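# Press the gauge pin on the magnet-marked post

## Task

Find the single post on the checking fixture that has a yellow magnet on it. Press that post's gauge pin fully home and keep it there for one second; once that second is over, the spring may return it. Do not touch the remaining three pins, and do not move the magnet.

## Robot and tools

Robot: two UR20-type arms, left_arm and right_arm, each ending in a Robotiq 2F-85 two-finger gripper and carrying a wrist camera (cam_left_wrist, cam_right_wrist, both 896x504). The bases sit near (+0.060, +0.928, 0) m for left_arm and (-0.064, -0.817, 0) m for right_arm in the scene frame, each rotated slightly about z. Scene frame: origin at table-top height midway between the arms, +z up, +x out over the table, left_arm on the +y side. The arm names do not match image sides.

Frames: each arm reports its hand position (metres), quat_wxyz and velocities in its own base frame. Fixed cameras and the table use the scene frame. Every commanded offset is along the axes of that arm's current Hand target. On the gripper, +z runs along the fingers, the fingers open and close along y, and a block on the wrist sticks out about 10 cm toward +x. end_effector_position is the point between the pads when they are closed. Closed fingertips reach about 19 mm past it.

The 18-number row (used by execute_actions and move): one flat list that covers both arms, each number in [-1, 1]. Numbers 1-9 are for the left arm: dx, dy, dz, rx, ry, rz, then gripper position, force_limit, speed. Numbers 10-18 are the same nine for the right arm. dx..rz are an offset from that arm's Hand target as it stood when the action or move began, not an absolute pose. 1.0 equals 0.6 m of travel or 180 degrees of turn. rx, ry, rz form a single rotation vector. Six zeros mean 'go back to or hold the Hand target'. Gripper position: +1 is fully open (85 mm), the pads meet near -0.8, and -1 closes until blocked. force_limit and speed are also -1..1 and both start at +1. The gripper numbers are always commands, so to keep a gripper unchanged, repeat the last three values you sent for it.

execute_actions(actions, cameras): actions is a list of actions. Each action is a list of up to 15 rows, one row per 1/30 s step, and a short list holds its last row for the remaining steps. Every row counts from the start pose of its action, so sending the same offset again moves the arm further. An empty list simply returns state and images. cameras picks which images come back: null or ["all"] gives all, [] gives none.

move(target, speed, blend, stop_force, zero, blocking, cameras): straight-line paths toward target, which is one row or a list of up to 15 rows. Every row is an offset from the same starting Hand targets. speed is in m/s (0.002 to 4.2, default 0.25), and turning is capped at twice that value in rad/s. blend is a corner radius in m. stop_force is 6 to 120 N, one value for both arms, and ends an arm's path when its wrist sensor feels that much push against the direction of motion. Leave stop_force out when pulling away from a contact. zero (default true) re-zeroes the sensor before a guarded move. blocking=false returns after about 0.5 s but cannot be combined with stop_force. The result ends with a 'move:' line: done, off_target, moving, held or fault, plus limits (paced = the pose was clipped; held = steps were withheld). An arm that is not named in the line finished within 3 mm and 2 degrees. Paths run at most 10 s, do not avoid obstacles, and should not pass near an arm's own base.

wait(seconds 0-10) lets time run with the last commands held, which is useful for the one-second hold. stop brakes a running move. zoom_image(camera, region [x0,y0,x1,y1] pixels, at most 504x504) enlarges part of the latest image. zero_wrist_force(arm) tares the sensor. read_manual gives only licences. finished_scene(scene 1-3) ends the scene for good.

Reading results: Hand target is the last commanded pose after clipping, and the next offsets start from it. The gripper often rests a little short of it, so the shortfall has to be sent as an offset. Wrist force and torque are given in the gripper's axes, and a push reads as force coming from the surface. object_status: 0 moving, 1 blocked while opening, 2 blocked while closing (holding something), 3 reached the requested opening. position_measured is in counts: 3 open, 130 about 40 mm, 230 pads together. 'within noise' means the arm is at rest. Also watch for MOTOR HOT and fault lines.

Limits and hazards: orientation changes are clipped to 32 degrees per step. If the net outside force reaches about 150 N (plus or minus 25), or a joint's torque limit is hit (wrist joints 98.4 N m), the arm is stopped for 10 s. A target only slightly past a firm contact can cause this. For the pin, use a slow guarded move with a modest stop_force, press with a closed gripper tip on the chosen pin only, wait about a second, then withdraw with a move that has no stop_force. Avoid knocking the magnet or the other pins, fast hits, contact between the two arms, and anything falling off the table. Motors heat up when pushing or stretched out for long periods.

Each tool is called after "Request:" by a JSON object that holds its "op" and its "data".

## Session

Request:
{"op": "execute_actions", "data": {"actions": []}}

Scene clock: 0.00 s.
left_arm: end_effector_position=(+0.3071, -0.4220, +0.1602) position_measured=3 object_status=3 end_effector_quat_wxyz=(+0.066, +0.956, -0.074, +0.275) | right_arm: end_effector_position=(+0.4900, -0.3027, +0.2369) position_measured=3 object_status=3 end_effector_quat_wxyz=(+0.548, -0.467, -0.511, -0.471)
Joint positions: left_arm=[-1.763 -1.739 2.857 -2.766 -1.003 1.555] | right_arm=[2.511 -2.074 -2.06 -2.212 2.389 -0.015]
Joint velocities: within noise
Joint torques (N m): no reading
Motor temperatures (°C): left_arm=[24 35 26 38 34 33] | right_arm=[28 35 35 36 33 38]
Wrist force (N): no reading
Wrist torque (N m): no reading
Wrist force, peak (N): no reading
Hand target: left_arm +0.3071, -0.4220, +0.1602; +0.066, +0.956, -0.074, +0.275 | right_arm +0.4900, -0.3027, +0.2369; +0.548, -0.467, -0.511, -0.471
Tool commands: left_gripper/position=+1.0 left_gripper/force_limit=+1.0 left_gripper/speed=+1.0 right_gripper/position=+1.0 right_gripper/force_limit=+1.0 right_gripper/speed=+1.0
camera_calibration:
cam_left_wrist: T_world_to_cam=[[-0.285835, -0.958093, 0.0188626, -0.30276], [-0.929607, 0.27245, -0.248197, 0.463413], [0.232657, -0.0884782, -0.968526, 0.172428], [0, 0, 0, 1]] pos_world=[0.304136, -0.401073, 0.28773]
cam_right_wrist: T_world_to_cam=[[0.978979, 0.0562001, -0.196068, -0.399553], [-0.174505, -0.266853, -0.947807, 0.238768], [-0.105588, 0.962097, -0.251436, 0.530477], [0, 0, 0, 1]] pos_world=[0.488832, -0.424199, 0.281347]

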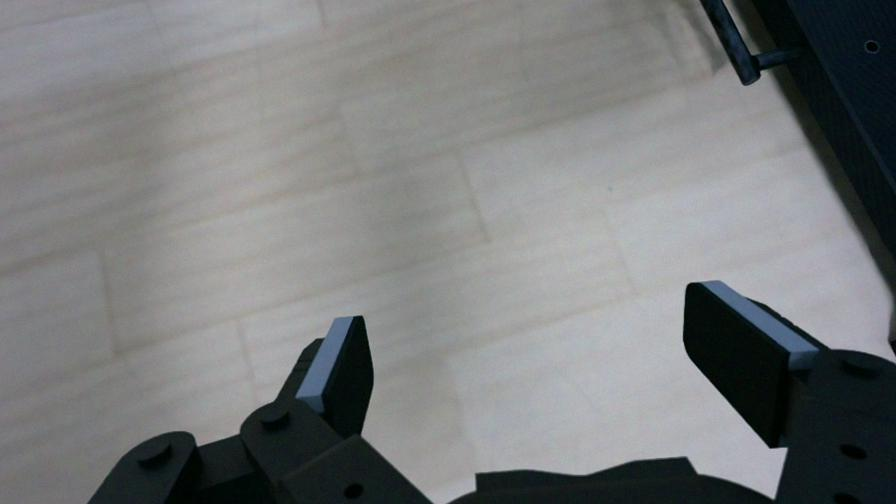

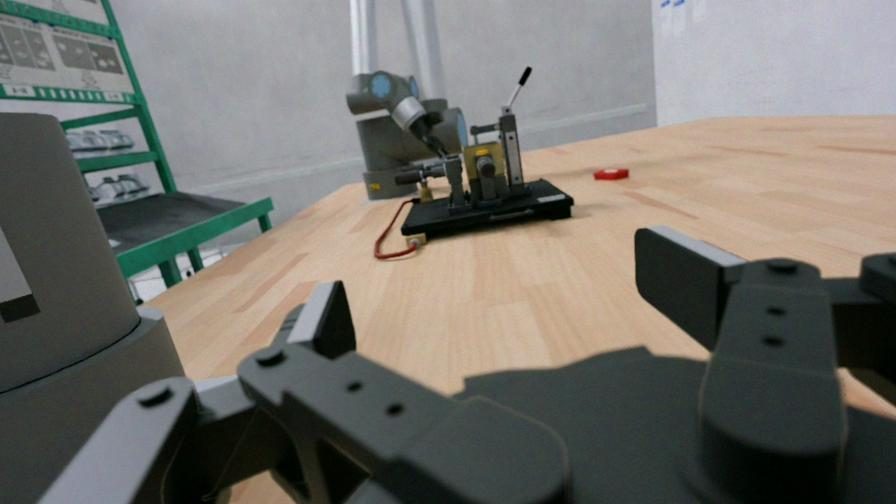

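Request:
{"op": "zoom_image", "data": {"camera": "cam_right_wrist", "region": [350, 40, 610, 270]}}

Scaled by 1.938 from the camera's 896x504 image, which has a finer 1280x720 frame.

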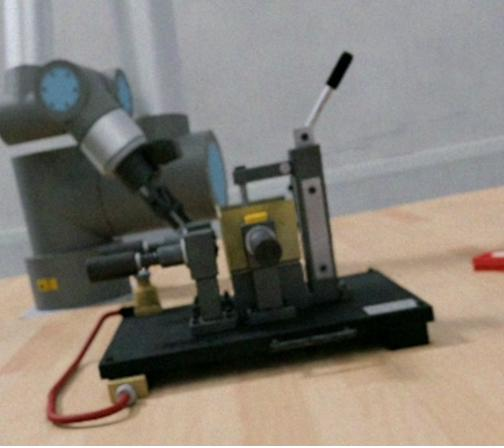

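Request:
{"op": "move", "data": {"target": [[0,0,0,0,0,0,1,1,1,0.335,0.18,0.08,-0.0095,-0.276,0.033,-1,0,0],[0,0,0,0,0,0,1,1,1,0.321,0.205,0.963,-0.0095,-0.276,0.033,-1,0,0]], "speed": 0.5, "blend": 0.06, "cameras": ["cam_right_wrist"]}}

Scene clock: 4.83 s.
left_arm: end_effector_position=(+0.3071, -0.4220, +0.1602) position_measured=3 object_status=3 end_effector_quat_wxyz=(+0.066, +0.956, -0.074, +0.275) | right_arm: end_effector_position=(+0.5493, +0.2778, +0.4502) position_measured=232 object_status=3 end_effector_quat_wxyz=(-0.299, +0.654, +0.663, +0.210)
Joint positions: left_arm=[-1.763 -1.739 2.857 -2.766 -1.003 1.555] | right_arm=[3.577 -1.34 -2.407 -0.734 2.289 2.08]
Joint velocities: within noise
Joint torques (N m): left_arm=[-2.27 -11.74 -53.42 -10.33 3.66 -1.08] | right_arm=[13.65 4.16 79.3 16.37 0.02 5.21]
Motor temperatures (°C): left_arm=[24 35 26 38 34 33] | right_arm=[28 35 35 36 33 38]
Wrist force (N): left_arm=[-0.1 -0.1 0.0] | right_arm=[-1.0 1.5 2.4]
Wrist torque (N m): left_arm=[-0.01 0.03 0.00] | right_arm=[0.90 0.37 -0.30]
Wrist force, peak (N): left_arm=[-0.1 -0.5 -0.2] | right_arm=[3.4 1.1 5.2]
Hand target: left_arm +0.3071, -0.4220, +0.1602; +0.066, +0.956, -0.074, +0.275 | right_arm +0.5493, +0.2779, +0.4502; -0.299, +0.654, +0.663, +0.210
Off the commanded pose: left_arm 0.000 m, 0 deg | right_arm 0.000 m, 0 deg.
move: done
camera_calibration:
cam_right_wrist: T_world_to_cam=[[0.979292, -0.112923, -0.168037, -0.414176], [-0.172903, -0.898268, -0.404003, 0.535874], [-0.105321, 0.424691, -0.899191, 0.472696], [0, 0, 0, 1]] pos_world=[0.548038, 0.23384, 0.571942]
Images, in order (width x height): cam_right_wrist 896x504.

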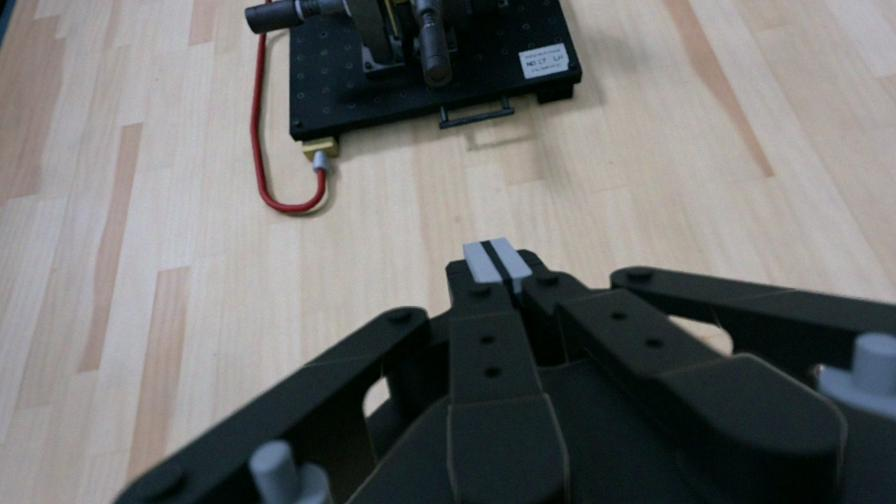

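Request:
{"op": "move", "data": {"target": [0,0,0,0,0,0,1,1,1,0.0708,0.0289,0.7247,-0.0228,0.1275,0.0288,-1,0,0], "speed": 0.4, "cameras": ["cam_right_wrist"]}}

Scene clock: 7.67 s.
left_arm: end_effector_position=(+0.3071, -0.4220, +0.1602) position_measured=3 object_status=3 end_effector_quat_wxyz=(+0.066, +0.956, -0.074, +0.275) | right_arm: end_effector_position=(+0.5155, +0.6013, +0.1580) position_measured=232 object_status=3 end_effector_quat_wxyz=(-0.410, +0.638, +0.552, +0.346)
Joint positions: left_arm=[-1.763 -1.739 2.857 -2.766 -1.003 1.555] | right_arm=[4.003 -2.282 -2.546 1.128 2.212 2.941]
Joint velocities: within noise
Joint torques (N m): left_arm=[-3 -15.42 -53.91 -9.96 3.39 -0.87] | right_arm=[21.4 113.12 15.86 15.62 -2.46 5.23]
Motor temperatures (°C): left_arm=[24 35 26 38 34 33] | right_arm=[28 35 35 36 33 38]
Wrist force (N): left_arm=[0.1 0.1 0.1] | right_arm=[0.4 0.3 1.5]
Wrist torque (N m): left_arm=[0.02 -0.01 0.00] | right_arm=[0.29 -0.13 -0.06]
Wrist force, peak (N): left_arm=[0.4 0.1 -0.3] | right_arm=[-2.0 0.8 6.1]
Hand target: left_arm +0.3071, -0.4220, +0.1602; +0.066, +0.956, -0.074, +0.275 | right_arm +0.5155, +0.6013, +0.1579; -0.410, +0.638, +0.552, +0.346
Off the commanded pose: left_arm 0.000 m, 0 deg | right_arm 0.000 m, 0 deg.
move: done
camera_calibration:
cam_right_wrist: T_world_to_cam=[[0.948713, -0.186087, -0.255568, -0.320173], [-0.314201, -0.644372, -0.697182, 0.669045], [-0.0349447, 0.741726, -0.669792, -0.19417], [0, 0, 0, 1]] pos_world=[0.507182, 0.515554, 0.254566]
Images, in order (width x height): cam_right_wrist 896x504.

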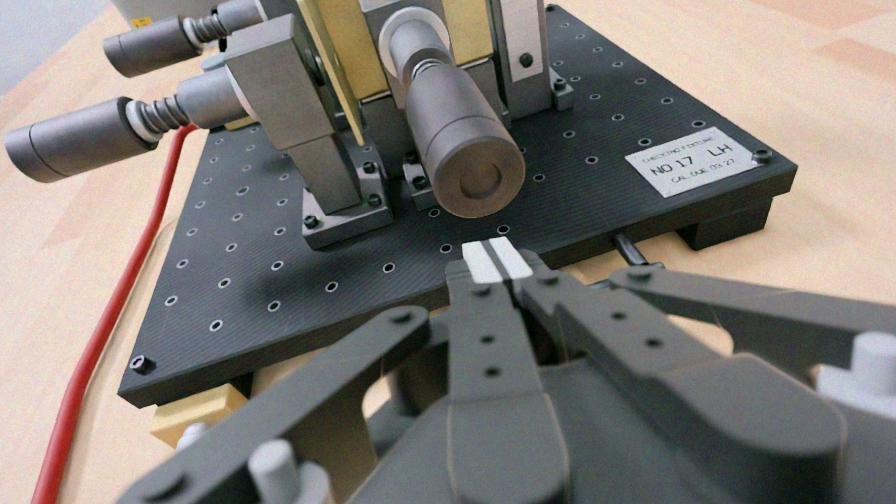

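Request:
{"op": "move", "data": {"target": [[0,0,0,0,0,0,1,1,1,0.0227,0.008,0.0452,0,0,0,-1,0,0],[0,0,0,0,0,0,1,1,1,0.068,0.0005,0.1432,0,0,0,-1,0,0]], "speed": [0.15,0.013], "stop_force": 60, "cameras": ["cam_right_wrist"]}}

Request:
{"op": "move", "data": {"target": [0,0,0,0,0,0,1,1,1,0.005,0,0.011,0,0,0,-1,0,0], "speed": 0.004, "stop_force": 80, "zero": false, "cameras": ["cam_right_wrist"]}}

Scene clock: 12.40 s.
left_arm: end_effector_position=(+0.3071, -0.4220, +0.1602) position_measured=3 object_status=3 end_effector_quat_wxyz=(+0.066, +0.956, -0.074, +0.275) | right_arm: end_effector_position=(+0.5217, +0.6489, +0.1580) position_measured=232 object_status=3 end_effector_quat_wxyz=(-0.410, +0.638, +0.552, +0.346)
Joint positions: left_arm=[-1.763 -1.739 2.857 -2.766 -1.003 1.555] | right_arm=[4.047 -2.278 -2.499 1.094 2.174 2.97]
Joint velocities: within noise
Joint torques (N m): left_arm=[-0.97 -11.9 -53.42 -9.2 3.45 -1.48] | right_arm=[9.6 135.74 31.65 11.44 5.03 -7.21]
Motor temperatures (°C): left_arm=[24 35 26 38 34 33] | right_arm=[28 35 35 36 33 38]
Wrist force (N): left_arm=[0.4 -0.1 0.0] | right_arm=[-20.1 -5.2 -58.7]
Wrist torque (N m): left_arm=[-0.01 -0.06 0.00] | right_arm=[0.78 -0.03 -0.23]
Wrist force, peak (N): left_arm=[0.5 0.1 -0.3] | right_arm=[-34.4 -3.8 -107.2]
Hand target: left_arm +0.3071, -0.4220, +0.1602; +0.066, +0.956, -0.074, +0.275 | right_arm +0.5217, +0.6489, +0.1579; -0.410, +0.638, +0.552, +0.346 (not the last commanded pose)
Off the commanded pose: left_arm 0.000 m, 0 deg | right_arm 0.047 m, 0 deg.
move: contact (right_arm); path passed 1 of 2 targets
camera_calibration:
cam_right_wrist: T_world_to_cam=[[0.948713, -0.18605, -0.255594, -0.317212], [-0.3142, -0.644273, -0.697273, 0.701632], [-0.0349447, 0.74182, -0.669688, -0.22934], [0, 0, 0, 1]] pos_world=[0.513382, 0.563155, 0.254566]
Images, in order (width x height): cam_right_wrist 896x504.

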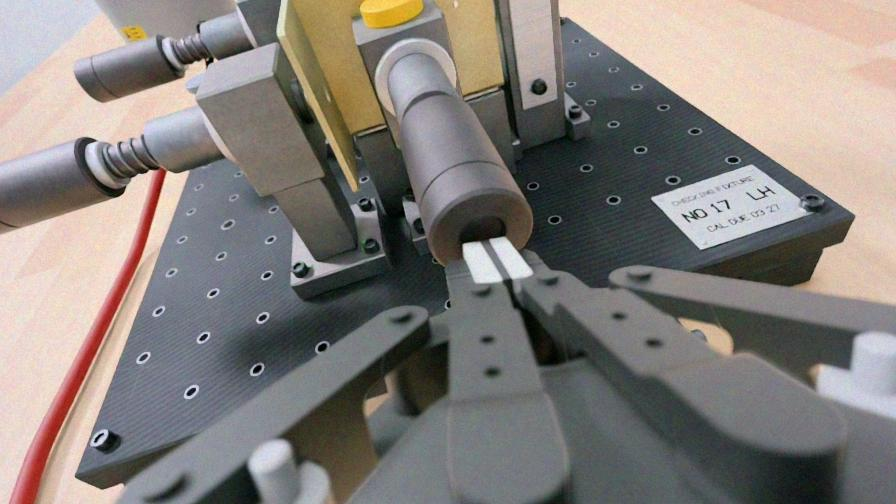

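Scene clock: 13.10 s.
left_arm: end_effector_position=(+0.3071, -0.4220, +0.1602) position_measured=3 object_status=3 end_effector_quat_wxyz=(+0.066, +0.956, -0.074, +0.275) | right_arm: end_effector_position=(+0.5217, +0.6491, +0.1579) position_measured=232 object_status=3 end_effector_quat_wxyz=(-0.410, +0.638, +0.552, +0.346)
Joint positions: left_arm=[-1.763 -1.739 2.857 -2.766 -1.003 1.555] | right_arm=[4.047 -2.278 -2.499 1.094 2.174 2.97]
Joint velocities: within noise
Joint torques (N m): left_arm=[-0.38 -11.45 -52.85 -9.04 2.74 -0.67] | right_arm=[24.71 134.27 48.97 7.78 4.4 0.61]
Motor temperatures (°C): left_arm=[24 35 26 38 34 33] | right_arm=[28 35 35 36 33 38]
Wrist force (N): left_arm=[0.0 0.1 -0.5] | right_arm=[-30.3 -4.3 -84.8]
Wrist torque (N m): left_arm=[0.03 0.00 0.01] | right_arm=[0.87 0.05 -0.26]
Wrist force, peak (N): left_arm=[0.2 -0.1 -0.5] | right_arm=[-32.7 -4.5 -88.3]
Hand target: left_arm +0.3071, -0.4220, +0.1602; +0.066, +0.956, -0.074, +0.275 | right_arm +0.5217, +0.6490, +0.1580; -0.410, +0.638, +0.552, +0.346 (not the last commanded pose)
Off the commanded pose: left_arm 0.000 m, 0 deg | right_arm 0.007 m, 0 deg.
move: contact (right_arm)
camera_calibration:
cam_right_wrist: T_world_to_cam=[[0.948743, -0.185987, -0.255528, -0.317242], [-0.31411, -0.644293, -0.697296, 0.701732], [-0.0349468, 0.741819, -0.669689, -0.229486], [0, 0, 0, 1]] pos_world=[0.513382, 0.563355, 0.254566]
Images, in order (width x height): cam_right_wrist 896x504.

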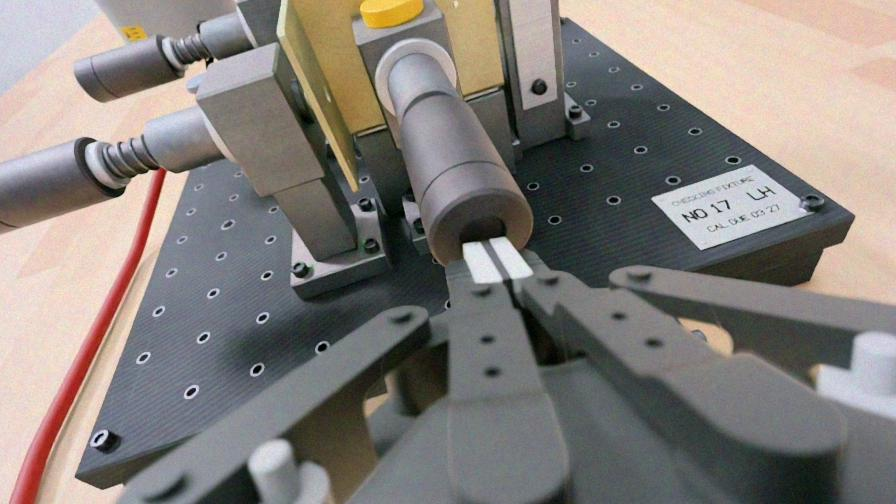

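Request:
{"op": "wait", "data": {"seconds": 0.6, "cameras": []}}

Request:
{"op": "move", "data": {"target": [0,0,0,0,0,0,1,1,1,-0.035,0.001,-0.07,0,0,0,-1,0,0], "speed": 0.12, "cameras": []}}

Request:
{"op": "finished_scene", "data": {"scene": 3}}

Scene clock: 14.07 s.
left_arm: end_effector_position=(+0.3071, -0.4220, +0.1602) position_measured=3 object_status=3 end_effector_quat_wxyz=(+0.066, +0.956, -0.074, +0.275) | right_arm: end_effector_position=(+0.5217, +0.6491, +0.1580) position_measured=232 object_status=3 end_effector_quat_wxyz=(-0.410, +0.638, +0.552, +0.346)
Joint positions: left_arm=[-1.763 -1.739 2.857 -2.766 -1.003 1.555] | right_arm=[4.047 -2.278 -2.499 1.094 2.174 2.97]
Joint velocities: within noise
Joint torques (N m): left_arm=[3.9 -11.75 -55.53 -9.25 3.02 -0.17] | right_arm=[23.92 135.17 45.16 9.74 6.48 -3.03]
Motor temperatures (°C): left_arm=[24 35 26 38 34 33] | right_arm=[28 35 35 36 33 38]
Wrist force (N): left_arm=[-0.1 -0.1 -0.2] | right_arm=[-28.4 -3.8 -78.7]
Wrist torque (N m): left_arm=[-0.01 0.03 0.00] | right_arm=[0.87 0.07 -0.24]
Wrist force, peak (N): left_arm=[0.4 -0.1 0.0] | right_arm=[-30.4 -4.3 -83.9]
Hand target: left_arm +0.3071, -0.4220, +0.1602; +0.066, +0.956, -0.074, +0.275 | right_arm +0.5217, +0.6490, +0.1580; -0.410, +0.638, +0.552, +0.346 (not the last commanded pose)
Tool commands: left_gripper/position=+1.0 left_gripper/force_limit=+1.0 left_gripper/speed=+1.0 right_gripper/position=-1.0 right_gripper/force_limit=+0.0 right_gripper/speed=+0.0
Off the commanded pose: left_arm 0.000 m, 0 deg | right_arm 0.007 m, 0 deg.
wait: 0.60 s; at rest from the start
No camera images: "cameras" was empty.

Scene clock: 14.97 s.
left_arm: end_effector_position=(+0.3071, -0.4220, +0.1602) position_measured=3 object_status=3 end_effector_quat_wxyz=(+0.066, +0.956, -0.074, +0.275) | right_arm: end_effector_position=(+0.5196, +0.6023, +0.1569) position_measured=232 object_status=3 end_effector_quat_wxyz=(-0.410, +0.638, +0.552, +0.346)
Joint positions: left_arm=[-1.763 -1.739 2.857 -2.766 -1.003 1.555] | right_arm=[3.999 -2.283 -2.54 1.122 2.215 2.938]
Joint velocities: within noise
Joint torques (N m): left_arm=[4.8 -9.37 -51.78 -9.67 3.12 -1.56] | right_arm=[-26.46 117.7 -7.21 13.95 6.95 -6.56]
Motor temperatures (°C): left_arm=[24 35 26 38 34 33] | right_arm=[28 35 35 36 33 38]
Wrist force (N): left_arm=[0.0 0.0 -0.3] | right_arm=[0.1 -0.1 1.2]
Wrist torque (N m): left_arm=[0.00 0.00 0.00] | right_arm=[0.22 -0.07 -0.06]
Wrist force, peak (N): left_arm=[0.2 0.1 -0.4] | right_arm=[-28.2 -4.0 -78.5]
Hand target: left_arm +0.3071, -0.4220, +0.1602; +0.066, +0.956, -0.074, +0.275 | right_arm +0.5196, +0.6021, +0.1569; -0.410, +0.638, +0.552, +0.346
Off the commanded pose: left_arm 0.000 m, 0 deg | right_arm 0.000 m, 0 deg.
move: done
No camera images: "cameras" was empty.

The scene is finished: the task was done.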